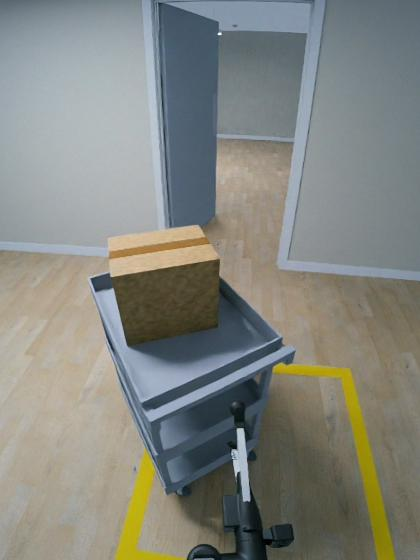

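Scene clock: 853.43 s.
move: r2 moving
r1: as last shown
r1.base_tilt: forward=-1.5 right=+1.3
r1.lidar_m: 0.25 0.37 5.19 3.91 2.09 1.72 1.38 0.73 0.60 0.37 0.27 0.25
r1.motor_effort: lift_m=+20(20) arm_m=-4(4) wheel_0=-7(7) wheel_1=-8(8) wheel_2=-1(1)
r1.servo_current: wrist_yaw_rad=98(117) wrist_pitch_rad=39(46) wrist_roll_rad=65(65) gripper_m=46(46)
r1.wrist_depth_mm: - - - - 178 - 204 / - - - - 181 - 208 / - - - - 182 - 213 / - - - - 183 - 218 / - - - - 185 210 222 / - 210 - - 187 180 223 / - - - - 176 176 224
r2.base_odometry: x=-6.898 y=-1.837 heading=+0.464
r2.turned_by_wheels: +0.000
r2.turned_by_imu: +0.000
r2.base_tilt: forward=-0.7 right=+0.1
r2.lidar_m: 0.49 0.55 2.56 0.86 0.42 0.34 0.34 0.39 0.62 2.20 2.42 0.64
r2.base_status: not commanded
r2.joint_positions: lift_m=+0.677 arm_m=+0.000 wrist_yaw_rad=+0.562 wrist_pitch_rad=+0.002 wrist_roll_rad=+1.572 gripper_m=+0.141
r2.joint_status: wrist_yaw_rad moving
r2.measured_speeds: translate_m=+0.000 strafe_m=+0.000 rotate_rad=+0.000 lift_m=+0.000 arm_m=+0.000 wrist_yaw_rad=+1.736 wrist_pitch_rad=+0.000 wrist_roll_rad=+0.000
r2.motor_effort: lift_m=+14(14) arm_m=+4(4) wheel_0=-3(4) wheel_1=-5(5) wheel_2=+5(5)
r2.servo_current: wrist_yaw_rad=85(143) wrist_pitch_rad=39(46) wrist_roll_rad=46(59) gripper_m=52(59)
r2.contact_limits: translate_m 0.3
r2.hand_pose: x=+0.4615 y=+0.0796 z=+0.8550 quat_wxyz=(+0.679, +0.680, +0.197, +0.195) (m; r2's base frame)
r2.wrist_depth_mm: - - 504 309 310 820 - / - - 521 309 904 904 - / - - 544 312 - 917 - / - - 569 314 317 - - / - - - 317 319 512 327 / - - - 259 259 1430 1182 / - - - - - 1863 1182
pictures: none

Scene clock: 854.70 s.
earlier move: r2 done
r1.base_odometry: x=-2.695 y=-1.592 heading=+0.773
r1.turned_by_wheels: +0.000
r1.turned_by_imu: +0.000
r1.base_tilt: forward=-1.6 right=+1.3
r1.lidar_m: 0.25 0.37 5.20 3.94 2.09 1.76 1.39 0.76 0.59 0.37 0.26 0.25
r1.base_status: not commanded
r1.joint_positions: lift_m=+0.860 arm_m=+0.000 wrist_yaw_rad=+1.482 wrist_pitch_rad=+0.002 wrist_roll_rad=+0.000 gripper_m=+0.130
r1.joint_status: not commanded
r1.measured_speeds: all 0
r1.motor_effort: lift_m=+20(20) arm_m=-4(4) wheel_0=-6(7) wheel_1=-8(9) wheel_2=-1(1)
r1.servo_current: wrist_yaw_rad=104(130) wrist_pitch_rad=39(46) wrist_roll_rad=52(65) gripper_m=39(46)
r1.hand_pose: x=+0.2836 y=+0.2795 z=+1.0376 quat_wxyz=(+0.738, -0.001, +0.001, +0.675) (m; r1's base frame)
r1.wrist_depth_mm: - - - - 178 - 203 / - - - - 180 - 208 / - - - - 182 - 213 / - - - - 183 - 218 / - - - - 186 210 222 / - 210 - - 187 180 223 / - - - - 176 175 224
r2.base_odometry: x=-6.898 y=-1.837 heading=+0.464
r2.turned_by_wheels: +0.000
r2.turned_by_imu: +0.000
r2.base_tilt: forward=-0.7 right=+0.0
r2.lidar_m: 0.45 0.55 2.55 0.86 0.44 0.32 0.33 0.38 0.62 2.19 2.42 0.65
r2.base_status: not commanded
r2.joint_positions: lift_m=+0.677 arm_m=+0.000 wrist_yaw_rad=+1.997 wrist_pitch_rad=+0.002 wrist_roll_rad=+1.572 gripper_m=+0.141
r2.joint_status: all done
r2.measured_speeds: all 0
r2.motor_effort: lift_m=+14(14) arm_m=+4(4) wheel_0=-3(4) wheel_1=-4(5) wheel_2=+5(5)
r2.servo_current: wrist_yaw_rad=52(143) wrist_pitch_rad=46(46) wrist_roll_rad=52(59) gripper_m=59(59)
r2.contact_limits: translate_m 0.3
r2.hand_pose: x=+0.1312 y=+0.2987 z=+0.8550 quat_wxyz=(+0.383, +0.383, +0.595, +0.594) (m; r2's base frame)
r2.wrist_depth_mm: - - - - - 1661 1160 / - - - - - 1576 1182 / - - - - - 1366 1182 / - - - - - - 1060 / - - - - - - - / - 185 177 158 182 186 - / - - - - - - -
wait: 1.27 of 2 s (r2 has come to rest)
pictures: r2_head_camera, r2_head_left_camera, r2_head_right_camera
Images, in order (width x height): r2_head_camera 420x560, r2_head_left_camera 420x672, r2_head_right_camera 420x672.

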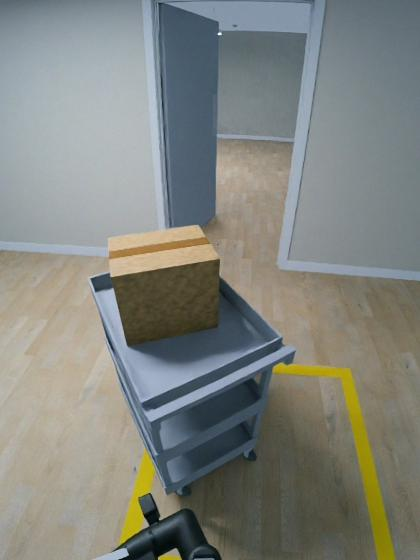

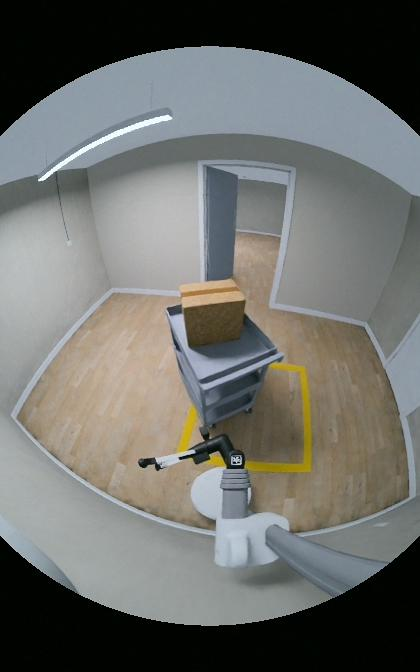

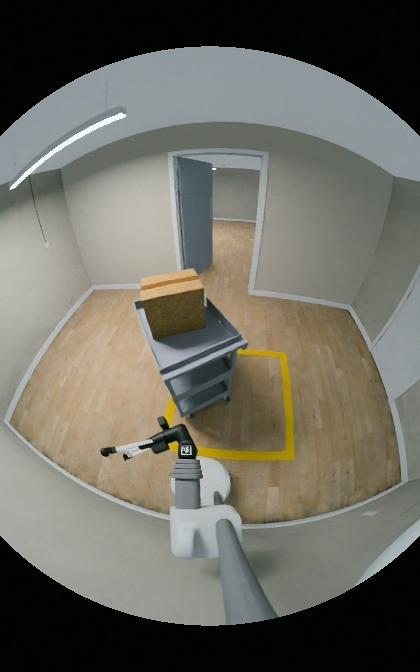

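Scaled by 1.440 from the camera's 420x560 image, which has a finer 1200x1600 frame.

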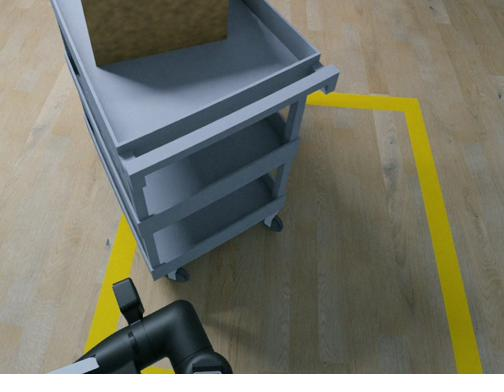

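move(r2={"base":{"translate_m":0.25,"strafe_m":1.0},"joints":{"gripper_m":0.0}}, blocking=false)

wait(seconds=5)

move(r2={"base":{"translate_m":0.9},"joints":{"wrist_roll_rad":0}}, blocking=false)

wait(seconds=5)

move(r2={"base":{"rotate_rad":-1.75},"joints":{"wrist_yaw_rad":0}}, blocking=false)

wait(seconds=2.5, cameras=["r2_head_camera","r2_head_left_camera","r2_wrist_camera"])

Scene clock: 884.63 s.
move: r2 moving
r1: as last shown
r1.base_tilt: forward=-1.5 right=+1.3
r1.lidar_m: 0.25 0.36 5.19 3.91 2.11 1.76 1.35 0.73 0.60 0.38 0.25 0.25
r1.motor_effort: lift_m=+20(20) arm_m=-3(4) wheel_0=-7(7) wheel_1=-8(9) wheel_2=-1(1)
r1.servo_current: wrist_yaw_rad=98(117) wrist_pitch_rad=33(46) wrist_roll_rad=46(59) gripper_m=39(46)
r1.wrist_depth_mm: - - - - 177 - 202 / - - - - 180 - 208 / - - - - 182 - 214 / - - - - 183 - 219 / - - - - 185 210 223 / - 210 - - 187 179 223 / - - - - 177 175 224
r2.base_odometry: x=-6.905 y=-1.805 heading=+0.464
r2.turned_by_wheels: +0.000
r2.turned_by_imu: +0.000
r2.base_tilt: forward=-0.7 right=+0.0
r2.lidar_m: 0.45 0.67 2.52 0.89 0.43 0.35 0.33 0.40 0.61 2.24 2.44 0.61
r2.base_status: translate_m moving; strafe_m moving
r2.joint_positions: lift_m=+0.677 arm_m=+0.000 wrist_yaw_rad=+1.997 wrist_pitch_rad=+0.002 wrist_roll_rad=+1.572 gripper_m=+0.130
r2.joint_status: gripper_m moving
r2.measured_speeds: translate_m=+0.031 strafe_m=+0.123 rotate_rad=+0.004 lift_m=+0.000 arm_m=+0.000 wrist_yaw_rad=+0.000 wrist_pitch_rad=+0.000 wrist_roll_rad=+0.000
r2.motor_effort: lift_m=+14(14) arm_m=+4(4) wheel_0=-8(10) wheel_1=+11(11) wheel_2=-7(9)
r2.servo_current: wrist_yaw_rad=52(52) wrist_pitch_rad=39(46) wrist_roll_rad=52(52) gripper_m=104(104)
r2.hand_pose: x=+0.1312 y=+0.2987 z=+0.8550 quat_wxyz=(+0.383, +0.383, +0.595, +0.594) (m; r2's base frame)
r2.wrist_depth_mm: - - - - - 1708 1182 / - - - - - 1576 1182 / - - - - - 1397 1182 / - - - - - - 1060 / - - - - - - - / - 186 187 - 189 - - / - - - - - - -
pictures: none

Scene clock: 889.00 s.
earlier move: r2 done
r1.base_odometry: x=-2.695 y=-1.592 heading=+0.773
r1.turned_by_wheels: +0.000
r1.turned_by_imu: +0.000
r1.base_tilt: forward=-1.6 right=+1.3
r1.lidar_m: 0.25 0.35 5.19 3.93 2.14 1.74 1.39 0.74 0.60 0.38 0.26 0.25
r1.base_status: not commanded
r1.joint_positions: lift_m=+0.860 arm_m=+0.000 wrist_yaw_rad=+1.482 wrist_pitch_rad=+0.002 wrist_roll_rad=+0.000 gripper_m=+0.130
r1.joint_status: not commanded
r1.measured_speeds: all 0
r1.motor_effort: lift_m=+20(20) arm_m=-4(4) wheel_0=-7(7) wheel_1=-8(9) wheel_2=-1(1)
r1.servo_current: wrist_yaw_rad=91(130) wrist_pitch_rad=39(52) wrist_roll_rad=52(65) gripper_m=46(52)
r1.hand_pose: x=+0.2836 y=+0.2795 z=+1.0376 quat_wxyz=(+0.738, -0.001, +0.001, +0.675) (m; r1's base frame)
r1.wrist_depth_mm: - - - - 178 - 203 / - - - - 180 - 208 / - - - - 181 - 214 / - - - - 183 - 219 / - - - - 186 210 223 / - 211 - - 187 180 224 / - - - - 176 175 224
r2.base_odometry: x=-7.122 y=-0.831 heading=+0.464
r2.turned_by_wheels: +0.000
r2.turned_by_imu: +0.002
r2.base_tilt: forward=-0.7 right=+0.1
r2.lidar_m: 2.38 1.89 1.53 1.02 0.54 0.41 0.41 0.46 0.77 0.91 0.86 0.92
r2.base_status: done
r2.joint_positions: lift_m=+0.677 arm_m=+0.000 wrist_yaw_rad=+1.997 wrist_pitch_rad=+0.002 wrist_roll_rad=+1.572 gripper_m=+0.001
r2.joint_status: all done
r2.measured_speeds: all 0
r2.motor_effort: lift_m=+14(14) arm_m=+4(5) wheel_0=-2(11) wheel_1=+2(13) wheel_2=-5(9)
r2.servo_current: wrist_yaw_rad=46(65) wrist_pitch_rad=39(46) wrist_roll_rad=39(65) gripper_m=65(156)
r2.hand_pose: x=+0.1312 y=+0.2987 z=+0.8549 quat_wxyz=(+0.383, +0.383, +0.595, +0.594) (m; r2's base frame)
r2.wrist_depth_mm: - - - - - - 1182 / - - - - - 1366 1160 / - - - - - 1430 1205 / - - - - - - 1118 / - - - - - - - / - - 184 191 175 - - / - 116 - - - - -
wait: 4.37 of 5 s (r2 has come to rest)
pictures: none

Scene clock: 889.50 s.
move: r2 moving
r1: as last shown
r1.lidar_m: 0.25 0.36 5.20 3.95 2.11 1.76 1.37 0.73 0.59 0.40 0.26 0.25
r1.motor_effort: lift_m=+20(20) arm_m=-4(4) wheel_0=-6(7) wheel_1=-9(9) wheel_2=-1(1)
r1.servo_current: wrist_yaw_rad=104(124) wrist_pitch_rad=39(46) wrist_roll_rad=39(59) gripper_m=46(46)
r1.wrist_depth_mm: - - - - 178 - 203 / - - - - 180 - 208 / - - - - 182 - 214 / - - - - 183 - 220 / - - - - 185 209 222 / - 209 - - 187 180 222 / - - - - 177 176 224
r2.base_odometry: x=-7.094 y=-0.817 heading=+0.464
r2.turned_by_wheels: +0.000
r2.turned_by_imu: +0.000
r2.base_tilt: forward=-0.7 right=+0.1
r2.lidar_m: 2.36 1.87 1.50 1.13 0.57 0.45 0.45 0.51 0.82 0.87 0.84 0.92
r2.base_status: translate_m moving
r2.joint_positions: lift_m=+0.677 arm_m=+0.000 wrist_yaw_rad=+1.997 wrist_pitch_rad=+0.002 wrist_roll_rad=+0.982 gripper_m=+0.001
r2.joint_status: wrist_roll_rad moving
r2.measured_speeds: translate_m=+0.121 strafe_m=+0.000 rotate_rad=-0.007 lift_m=+0.000 arm_m=+0.000 wrist_yaw_rad=+0.000 wrist_pitch_rad=+0.000 wrist_roll_rad=-1.820
r2.motor_effort: lift_m=+14(14) arm_m=+4(4) wheel_0=+4(8) wheel_1=+9(9) wheel_2=-11(12)
r2.servo_current: wrist_yaw_rad=39(59) wrist_pitch_rad=39(46) wrist_roll_rad=98(111) gripper_m=72(72)
r2.hand_pose: x=+0.1312 y=+0.2987 z=+0.8549 quat_wxyz=(+0.478, +0.255, +0.397, +0.741) (m; r2's base frame)
r2.wrist_depth_mm: - - - - - - - / - - - - - - - / - - - - - - - / - - - - - - 1336 / - - - - - 1464 1255 / - - 184 193 175 1160 1098 / - 116 - - - - 1008
pictures: none

Scene clock: 893.50 s.
earlier move: r2 done
r1.base_odometry: x=-2.695 y=-1.592 heading=+0.773
r1.turned_by_wheels: +0.000
r1.turned_by_imu: +0.000
r1.base_tilt: forward=-1.6 right=+1.3
r1.lidar_m: 0.25 0.37 5.18 3.92 2.10 1.76 1.36 0.72 0.59 0.39 0.26 0.25
r1.base_status: not commanded
r1.joint_positions: lift_m=+0.860 arm_m=+0.000 wrist_yaw_rad=+1.482 wrist_pitch_rad=+0.002 wrist_roll_rad=+0.000 gripper_m=+0.130
r1.joint_status: not commanded
r1.measured_speeds: all 0
r1.on_its_own: wrist_yaw_rad is at rest, and its servo_current (111 mA) is outside its rest range (0 to 104 mA)
r1.motor_effort: lift_m=+20(20) arm_m=-4(4) wheel_0=-6(7) wheel_1=-9(9) wheel_2=-1(1)
r1.servo_current: wrist_yaw_rad=111(130) wrist_pitch_rad=52(52) wrist_roll_rad=46(65) gripper_m=39(52)
r1.hand_pose: x=+0.2836 y=+0.2795 z=+1.0376 quat_wxyz=(+0.738, -0.001, +0.001, +0.675) (m; r1's base frame)
r1.wrist_depth_mm: - - - - 178 - 203 / - - - - 180 - 209 / - - - - 182 - 213 / - - - - 183 - 219 / - - - - 185 211 222 / - 211 - - 188 180 223 / - - - - 176 175 224
r2.base_odometry: x=-6.317 y=-0.428 heading=+0.464
r2.turned_by_wheels: +0.000
r2.turned_by_imu: +0.002
r2.base_tilt: forward=-0.7 right=+0.1
r2.lidar_m: 1.48 1.66 1.40 1.36 1.54 1.32 1.31 1.45 0.67 0.57 2.13 1.49
r2.base_status: done
r2.joint_positions: lift_m=+0.677 arm_m=+0.000 wrist_yaw_rad=+1.997 wrist_pitch_rad=+0.002 wrist_roll_rad=+0.002 gripper_m=+0.001
r2.joint_status: all done
r2.measured_speeds: all 0
r2.motor_effort: lift_m=+15(15) arm_m=+4(4) wheel_0=+2(13) wheel_1=+3(9) wheel_2=-3(14)
r2.servo_current: wrist_yaw_rad=39(59) wrist_pitch_rad=39(46) wrist_roll_rad=46(111) gripper_m=65(78)
r2.hand_pose: x=+0.1312 y=+0.2987 z=+0.8549 quat_wxyz=(+0.541, +0.000, +0.001, +0.841) (m; r2's base frame)
r2.wrist_depth_mm: - - 1808 - - - - / - - 1863 - - - - / - - 1808 - - - - / - - 1863 - - - - / - - 1863 - - - - / - - 185 191 174 - - / - 116 - - - - -
wait: 4.00 of 5 s (r2 has come to rest)
pictures: none

Scene clock: 894.00 s.
move: r2 moving
r1.base_odometry: x=-2.695 y=-1.592 heading=+0.773
r1.turned_by_wheels: +0.000
r1.turned_by_imu: +0.000
r1.base_tilt: forward=-1.6 right=+1.3
r1.lidar_m: 0.25 0.35 5.19 3.95 2.11 1.76 1.38 0.73 0.59 0.41 0.27 0.25
r1.base_status: not commanded
r1.joint_positions: lift_m=+0.860 arm_m=+0.000 wrist_yaw_rad=+1.482 wrist_pitch_rad=+0.002 wrist_roll_rad=+0.000 gripper_m=+0.130
r1.joint_status: not commanded
r1.measured_speeds: all 0
r1.motor_effort: lift_m=+20(20) arm_m=-4(4) wheel_0=-7(7) wheel_1=-8(9) wheel_2=-1(1)
r1.servo_current: wrist_yaw_rad=104(117) wrist_pitch_rad=39(46) wrist_roll_rad=46(59) gripper_m=39(46)
r1.hand_pose: x=+0.2836 y=+0.2795 z=+1.0376 quat_wxyz=(+0.738, -0.001, +0.001, +0.675) (m; r1's base frame)
r1.wrist_depth_mm: - - - - 178 - 202 / - - - - 181 - 208 / - - - - 182 - 215 / - - - - 183 - 218 / - - - - 185 210 222 / - 209 - - 187 180 224 / - - - - 176 175 224
r2.base_odometry: x=-6.317 y=-0.428 heading=+0.212
r2.turned_by_wheels: -0.252
r2.turned_by_imu: -0.245
r2.base_tilt: forward=-0.7 right=+0.0
r2.lidar_m: 1.49 1.52 1.46 1.35 1.41 1.40 1.30 1.31 0.85 0.55 0.75 2.15
r2.base_status: rotate_rad moving
r2.joint_positions: lift_m=+0.677 arm_m=+0.000 wrist_yaw_rad=+1.440 wrist_pitch_rad=+0.002 wrist_roll_rad=+0.002 gripper_m=+0.001
r2.joint_status: wrist_yaw_rad moving
r2.measured_speeds: translate_m=-0.001 strafe_m=-0.001 rotate_rad=-0.976 lift_m=+0.000 arm_m=+0.000 wrist_yaw_rad=-1.729 wrist_pitch_rad=+0.000 wrist_roll_rad=+0.000
r2.motor_effort: lift_m=+15(15) arm_m=+4(4) wheel_0=+8(9) wheel_1=+9(11) wheel_2=+10(11)
r2.servo_current: wrist_yaw_rad=124(143) wrist_pitch_rad=46(46) wrist_roll_rad=39(52) gripper_m=72(72)
r2.hand_pose: x=+0.2951 y=+0.2745 z=+0.8549 quat_wxyz=(+0.752, +0.000, +0.001, +0.659) (m; r2's base frame)
r2.wrist_depth_mm: - - - - - - - / - - - - - - - / - - - - - - - / - - - - - - - / - - - - - - - / - - 183 192 174 - - / - 116 - - - - -
pictures: none

Scene clock: 895.67 s.
earlier move: r2 done
r1.base_odometry: x=-2.695 y=-1.592 heading=+0.773
r1.turned_by_wheels: +0.000
r1.turned_by_imu: +0.000
r1.base_tilt: forward=-1.6 right=+1.3
r1.lidar_m: 0.25 0.36 5.17 3.91 2.13 1.75 1.41 0.73 0.60 0.38 0.27 0.25
r1.base_status: not commanded
r1.joint_positions: lift_m=+0.860 arm_m=+0.000 wrist_yaw_rad=+1.482 wrist_pitch_rad=+0.002 wrist_roll_rad=+0.000 gripper_m=+0.130
r1.joint_status: not commanded
r1.measured_speeds: all 0
r1.motor_effort: lift_m=+20(20) arm_m=-4(4) wheel_0=-7(7) wheel_1=-8(9) wheel_2=-1(1)
r1.servo_current: wrist_yaw_rad=98(124) wrist_pitch_rad=39(52) wrist_roll_rad=52(65) gripper_m=39(46)
r1.hand_pose: x=+0.2836 y=+0.2795 z=+1.0376 quat_wxyz=(+0.738, -0.001, +0.001, +0.675) (m; r1's base frame)
r1.wrist_depth_mm: - - - - 177 - 204 / - - - - 181 - 209 / - - - - 182 - 214 / - - - - 184 - 219 / - - - - 185 211 222 / - 209 - - 187 180 223 / - - - - 176 175 224
r2.base_odometry: x=-6.317 y=-0.428 heading=-1.285
r2.turned_by_wheels: -1.497
r2.turned_by_imu: -1.457
r2.base_tilt: forward=-0.7 right=+0.1
r2.lidar_m: 0.55 0.91 1.54 1.49 1.55 1.41 1.36 1.44 1.36 1.30 1.38 0.77
r2.base_status: done
r2.joint_positions: lift_m=+0.677 arm_m=+0.000 wrist_yaw_rad=+0.003 wrist_pitch_rad=+0.002 wrist_roll_rad=+0.002 gripper_m=+0.001
r2.joint_status: all done
r2.measured_speeds: all 0
r2.motor_effort: lift_m=+15(15) arm_m=+4(4) wheel_0=+4(13) wheel_1=+4(12) wheel_2=+5(12)
r2.servo_current: wrist_yaw_rad=39(143) wrist_pitch_rad=39(46) wrist_roll_rad=39(72) gripper_m=65(72)
r2.hand_pose: x=+0.4595 y=-0.0866 z=+0.8549 quat_wxyz=(+1.000, +0.001, +0.001, +0.001) (m; r2's base frame)
r2.wrist_depth_mm: - - - - - - - / - - - 500 559 - - / - - - 504 559 - - / - - 715 512 549 - - / - - 366 413 504 691 - / - - 189 193 182 - - / 1863 1708 - - - - 1661
wait: 1.67 of 2.5 s (r2 has come to rest)
pictures: r2_head_camera, r2_head_left_camera, r2_wrist_camera
Images, in order (width x height): r2_head_camera 420x560, r2_head_left_camera 420x672, r2_wrist_camera 616x392.

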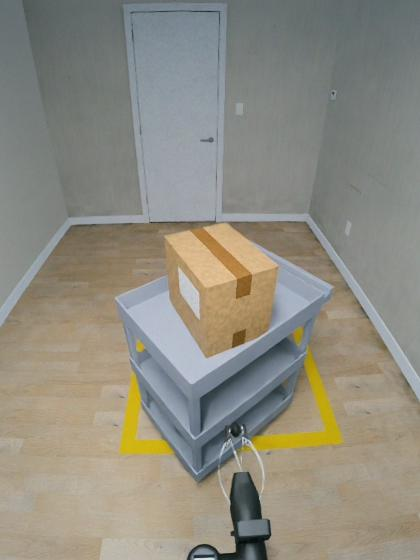

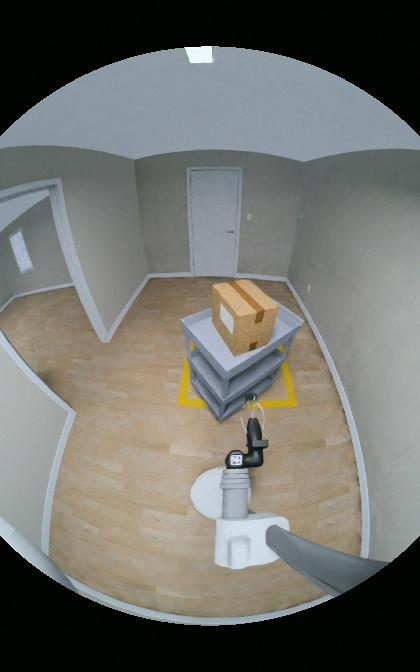

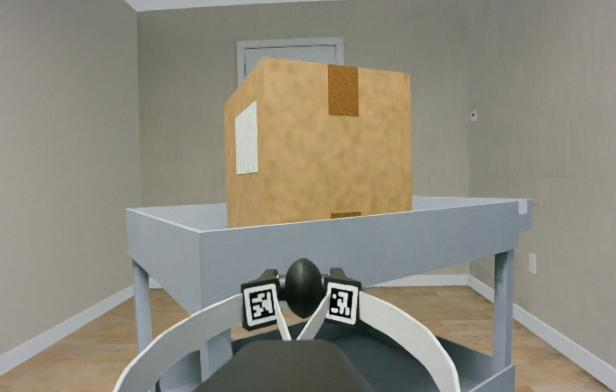

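move(r2={"base":{"translate_m":0.22,"strafe_m":0.03},"joints":{"lift_m":0.725,"gripper_m":-0.01}}, blocking=false)

wait(seconds=2)

move(r2={"base":{"translate_m":0.2},"pace":"slow","contact_limits":{"translate_m":0.5}}, blocking=false)

wait(seconds=3, cameras=["r2_head_camera","r2_wrist_camera"])

Scene clock: 908.63 s.
move: r2 moving
r1: as last shown
r1.base_tilt: forward=-1.5 right=+1.3
r1.lidar_m: 0.26 0.33 5.19 3.91 2.10 1.77 1.40 0.73 0.61 0.39 0.25 0.25
r1.motor_effort: lift_m=+20(20) arm_m=-4(4) wheel_0=-6(7) wheel_1=-8(9) wheel_2=-1(1)
r1.servo_current: wrist_yaw_rad=111(130) wrist_pitch_rad=46(46) wrist_roll_rad=59(59) gripper_m=39(46)
r1.wrist_depth_mm: - - - - 177 - 204 / - - - - 181 - 208 / - - - - 183 - 213 / - - - - 183 - 219 / - - - - 186 211 223 / - 210 - - 187 179 223 / - - - - 176 175 224
r2.base_odometry: x=-6.304 y=-0.457 heading=-1.285
r2.turned_by_wheels: +0.000
r2.turned_by_imu: +0.001
r2.base_tilt: forward=-0.7 right=+0.0
r2.lidar_m: 0.55 0.87 1.55 1.49 1.56 1.48 1.41 1.47 1.37 1.29 1.37 0.72
r2.base_status: translate_m moving; strafe_m moving
r2.joint_positions: lift_m=+0.712 arm_m=+0.000 wrist_yaw_rad=+0.003 wrist_pitch_rad=+0.002 wrist_roll_rad=+0.002 gripper_m=-0.009
r2.joint_status: lift_m moving; gripper_m moving
r2.measured_speeds: translate_m=+0.120 strafe_m=+0.016 rotate_rad=+0.002 lift_m=+0.094 arm_m=+0.000 wrist_yaw_rad=+0.000 wrist_pitch_rad=+0.000 wrist_roll_rad=+0.000
r2.motor_effort: lift_m=+23(23) arm_m=+4(4) wheel_0=+7(9) wheel_1=+9(10) wheel_2=-13(13)
r2.servo_current: wrist_yaw_rad=39(52) wrist_pitch_rad=46(46) wrist_roll_rad=39(52) gripper_m=65(111)
r2.hand_pose: x=+0.4595 y=-0.0866 z=+0.8892 quat_wxyz=(+1.000, +0.001, +0.001, +0.001) (m; r2's base frame)
r2.wrist_depth_mm: - - - - - - - / - - - 484 - - - / - - - 477 525 - - / - - - 480 521 - - / - - 504 462 484 554 - / - - 186 194 181 - - / 1863 1756 - - - - 1756
pictures: none

Scene clock: 910.30 s.
earlier move: r2 done
r1.base_odometry: x=-2.695 y=-1.592 heading=+0.773
r1.turned_by_wheels: +0.000
r1.turned_by_imu: +0.000
r1.base_tilt: forward=-1.6 right=+1.3
r1.lidar_m: 0.25 0.34 5.18 3.93 2.06 1.75 1.40 0.72 0.59 0.38 0.28 0.25
r1.base_status: not commanded
r1.joint_positions: lift_m=+0.860 arm_m=+0.000 wrist_yaw_rad=+1.482 wrist_pitch_rad=+0.002 wrist_roll_rad=+0.000 gripper_m=+0.130
r1.joint_status: not commanded
r1.measured_speeds: all 0
r1.motor_effort: lift_m=+20(20) arm_m=-4(4) wheel_0=-7(7) wheel_1=-8(9) wheel_2=-1(1)
r1.servo_current: wrist_yaw_rad=91(130) wrist_pitch_rad=33(52) wrist_roll_rad=46(65) gripper_m=46(52)
r1.hand_pose: x=+0.2836 y=+0.2795 z=+1.0376 quat_wxyz=(+0.738, -0.001, +0.001, +0.675) (m; r1's base frame)
r1.wrist_depth_mm: - - - - 177 - 204 / - - - - 181 - 208 / - - - - 182 - 215 / - - - - 183 - 218 / - - - - 186 210 222 / - 211 - - 187 180 222 / - - - - 176 176 223
r2.base_odometry: x=-6.226 y=-0.631 heading=-1.285
r2.turned_by_wheels: +0.000
r2.turned_by_imu: +0.000
r2.base_tilt: forward=-0.7 right=+0.1
r2.lidar_m: 0.35 0.61 1.96 1.46 1.51 1.65 1.59 1.65 1.38 1.32 1.38 0.45
r2.base_status: done
r2.joint_positions: lift_m=+0.725 arm_m=+0.000 wrist_yaw_rad=+0.003 wrist_pitch_rad=+0.002 wrist_roll_rad=+0.002 gripper_m=-0.009
r2.joint_status: all done
r2.measured_speeds: all 0
r2.motor_effort: lift_m=+21(24) arm_m=+4(4) wheel_0=+2(10) wheel_1=+3(10) wheel_2=-4(13)
r2.servo_current: wrist_yaw_rad=59(59) wrist_pitch_rad=39(46) wrist_roll_rad=46(65) gripper_m=78(111)
r2.hand_pose: x=+0.4595 y=-0.0866 z=+0.9023 quat_wxyz=(+1.000, +0.001, +0.001, +0.001) (m; r2's base frame)
r2.wrist_depth_mm: - - - 285 - - - / - - - 274 301 338 - / - - 459 277 304 336 - / - - 473 277 307 342 - / - 569 500 274 307 345 549 / - 539 185 202 183 300 332 / 1808 120 - - 223 293 349
wait: 1.67 of 2 s (r2 has come to rest)
pictures: none

Scene clock: 910.80 s.
move: r2 moving
r1: as last shown
r1.lidar_m: 0.25 0.37 5.21 3.90 2.11 1.76 1.40 0.74 0.62 0.39 0.26 0.25
r1.motor_effort: lift_m=+20(20) arm_m=-3(4) wheel_0=-7(7) wheel_1=-8(8) wheel_2=-1(1)
r1.servo_current: wrist_yaw_rad=117(124) wrist_pitch_rad=46(52) wrist_roll_rad=46(52) gripper_m=46(46)
r1.wrist_depth_mm: - - - - 178 - 203 / - - - - 180 - 208 / - - - - 182 - 214 / - - - - 183 - 219 / - - - - 185 211 222 / - 211 - - 187 180 223 / - - - - 176 175 223
r2.base_odometry: x=-6.223 y=-0.643 heading=-1.285
r2.turned_by_wheels: +0.000
r2.turned_by_imu: +0.000
r2.base_tilt: forward=-0.8 right=+0.1
r2.lidar_m: 0.34 0.62 1.95 1.46 1.54 1.66 1.61 1.68 1.40 1.32 1.39 0.43
r2.base_status: translate_m moving
r2.joint_positions: lift_m=+0.725 arm_m=+0.000 wrist_yaw_rad=+0.003 wrist_pitch_rad=+0.002 wrist_roll_rad=+0.002 gripper_m=-0.009
r2.joint_status: not commanded
r2.measured_speeds: translate_m=+0.048 strafe_m=+0.000 rotate_rad=+0.001 lift_m=+0.000 arm_m=+0.000 wrist_yaw_rad=+0.000 wrist_pitch_rad=+0.000 wrist_roll_rad=+0.000
r2.motor_effort: lift_m=+21(21) arm_m=+4(4) wheel_0=+1(9) wheel_1=+6(6) wheel_2=-9(10)
r2.servo_current: wrist_yaw_rad=52(52) wrist_pitch_rad=39(52) wrist_roll_rad=46(52) gripper_m=85(91)
r2.contact_limits: translate_m 0.5
r2.hand_pose: x=+0.4595 y=-0.0866 z=+0.9023 quat_wxyz=(+1.000, +0.001, +0.001, +0.001) (m; r2's base frame)
r2.wrist_depth_mm: - - - 271 - - - / - - 424 265 293 320 - / - - 436 265 294 324 - / - - 449 267 296 325 - / - 559 462 263 297 325 539 / 504 530 183 203 184 285 325 / 1808 - - - 217 277 317
pictures: none

Scene clock: 913.57 s.
earlier move: r2 done
r1.base_odometry: x=-2.695 y=-1.592 heading=+0.773
r1.turned_by_wheels: +0.000
r1.turned_by_imu: +0.000
r1.base_tilt: forward=-1.6 right=+1.3
r1.lidar_m: 0.25 0.35 5.17 3.92 2.09 1.75 1.40 0.76 0.61 0.39 0.26 0.25
r1.base_status: not commanded
r1.joint_positions: lift_m=+0.860 arm_m=+0.000 wrist_yaw_rad=+1.482 wrist_pitch_rad=+0.002 wrist_roll_rad=+0.000 gripper_m=+0.130
r1.joint_status: not commanded
r1.measured_speeds: all 0
r1.motor_effort: lift_m=+20(20) arm_m=-4(4) wheel_0=-7(7) wheel_1=-8(9) wheel_2=-1(1)
r1.servo_current: wrist_yaw_rad=104(130) wrist_pitch_rad=39(52) wrist_roll_rad=59(72) gripper_m=33(52)
r1.hand_pose: x=+0.2836 y=+0.2795 z=+1.0376 quat_wxyz=(+0.738, -0.001, +0.001, +0.675) (m; r1's base frame)
r1.wrist_depth_mm: - - - - 178 - 203 / - - - - 180 - 209 / - - - - 182 - 214 / - - - - 183 - 219 / - - - - 186 210 222 / - 210 - - 187 180 222 / - - - - 176 175 224
r2.base_odometry: x=-6.170 y=-0.822 heading=-1.285
r2.turned_by_wheels: +0.000
r2.turned_by_imu: +0.009
r2.base_tilt: forward=-0.7 right=+0.0
r2.lidar_m: 0.29 0.71 1.83 1.46 1.54 1.85 1.79 1.89 1.41 1.34 1.41 0.38
r2.base_status: done
r2.joint_positions: lift_m=+0.725 arm_m=+0.000 wrist_yaw_rad=-0.003 wrist_pitch_rad=+0.002 wrist_roll_rad=+0.002 gripper_m=-0.009
r2.joint_status: not commanded
r2.measured_speeds: all 0
r2.motor_effort: lift_m=+21(21) arm_m=+4(4) wheel_0=+6(11) wheel_1=+6(10) wheel_2=-9(19)
r2.servo_current: wrist_yaw_rad=39(65) wrist_pitch_rad=39(52) wrist_roll_rad=46(65) gripper_m=65(91)
r2.contact_limits: translate_m 0.5
r2.hand_pose: x=+0.4590 y=-0.0883 z=+0.9023 quat_wxyz=(+1.000, +0.001, +0.001, -0.001) (m; r2's base frame)
r2.wrist_depth_mm: - - - 229 239 253 - / - - - 229 240 254 265 / - - - 232 243 256 265 / - - - 232 244 257 267 / - 549 574 232 245 258 271 / - 521 184 202 182 260 270 / - 122 - - 246 198 213
wait: 2.77 of 3 s (r2 has come to rest)
pictures: r2_head_camera, r2_wrist_camera
Images, in order (width x height): r2_head_camera 420x560, r2_wrist_camera 616x392.

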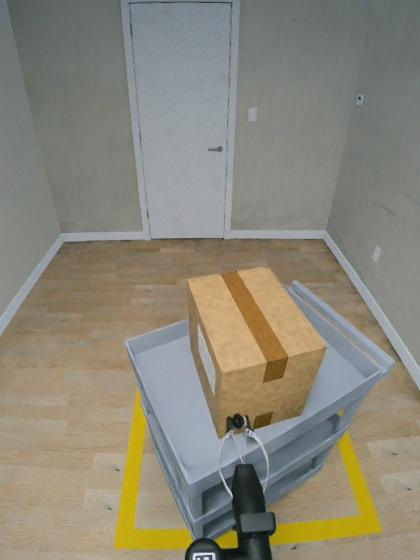

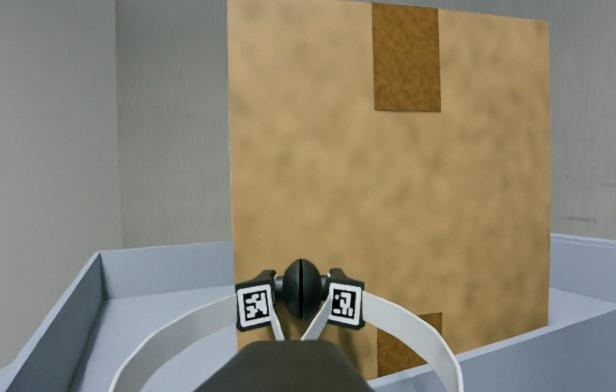

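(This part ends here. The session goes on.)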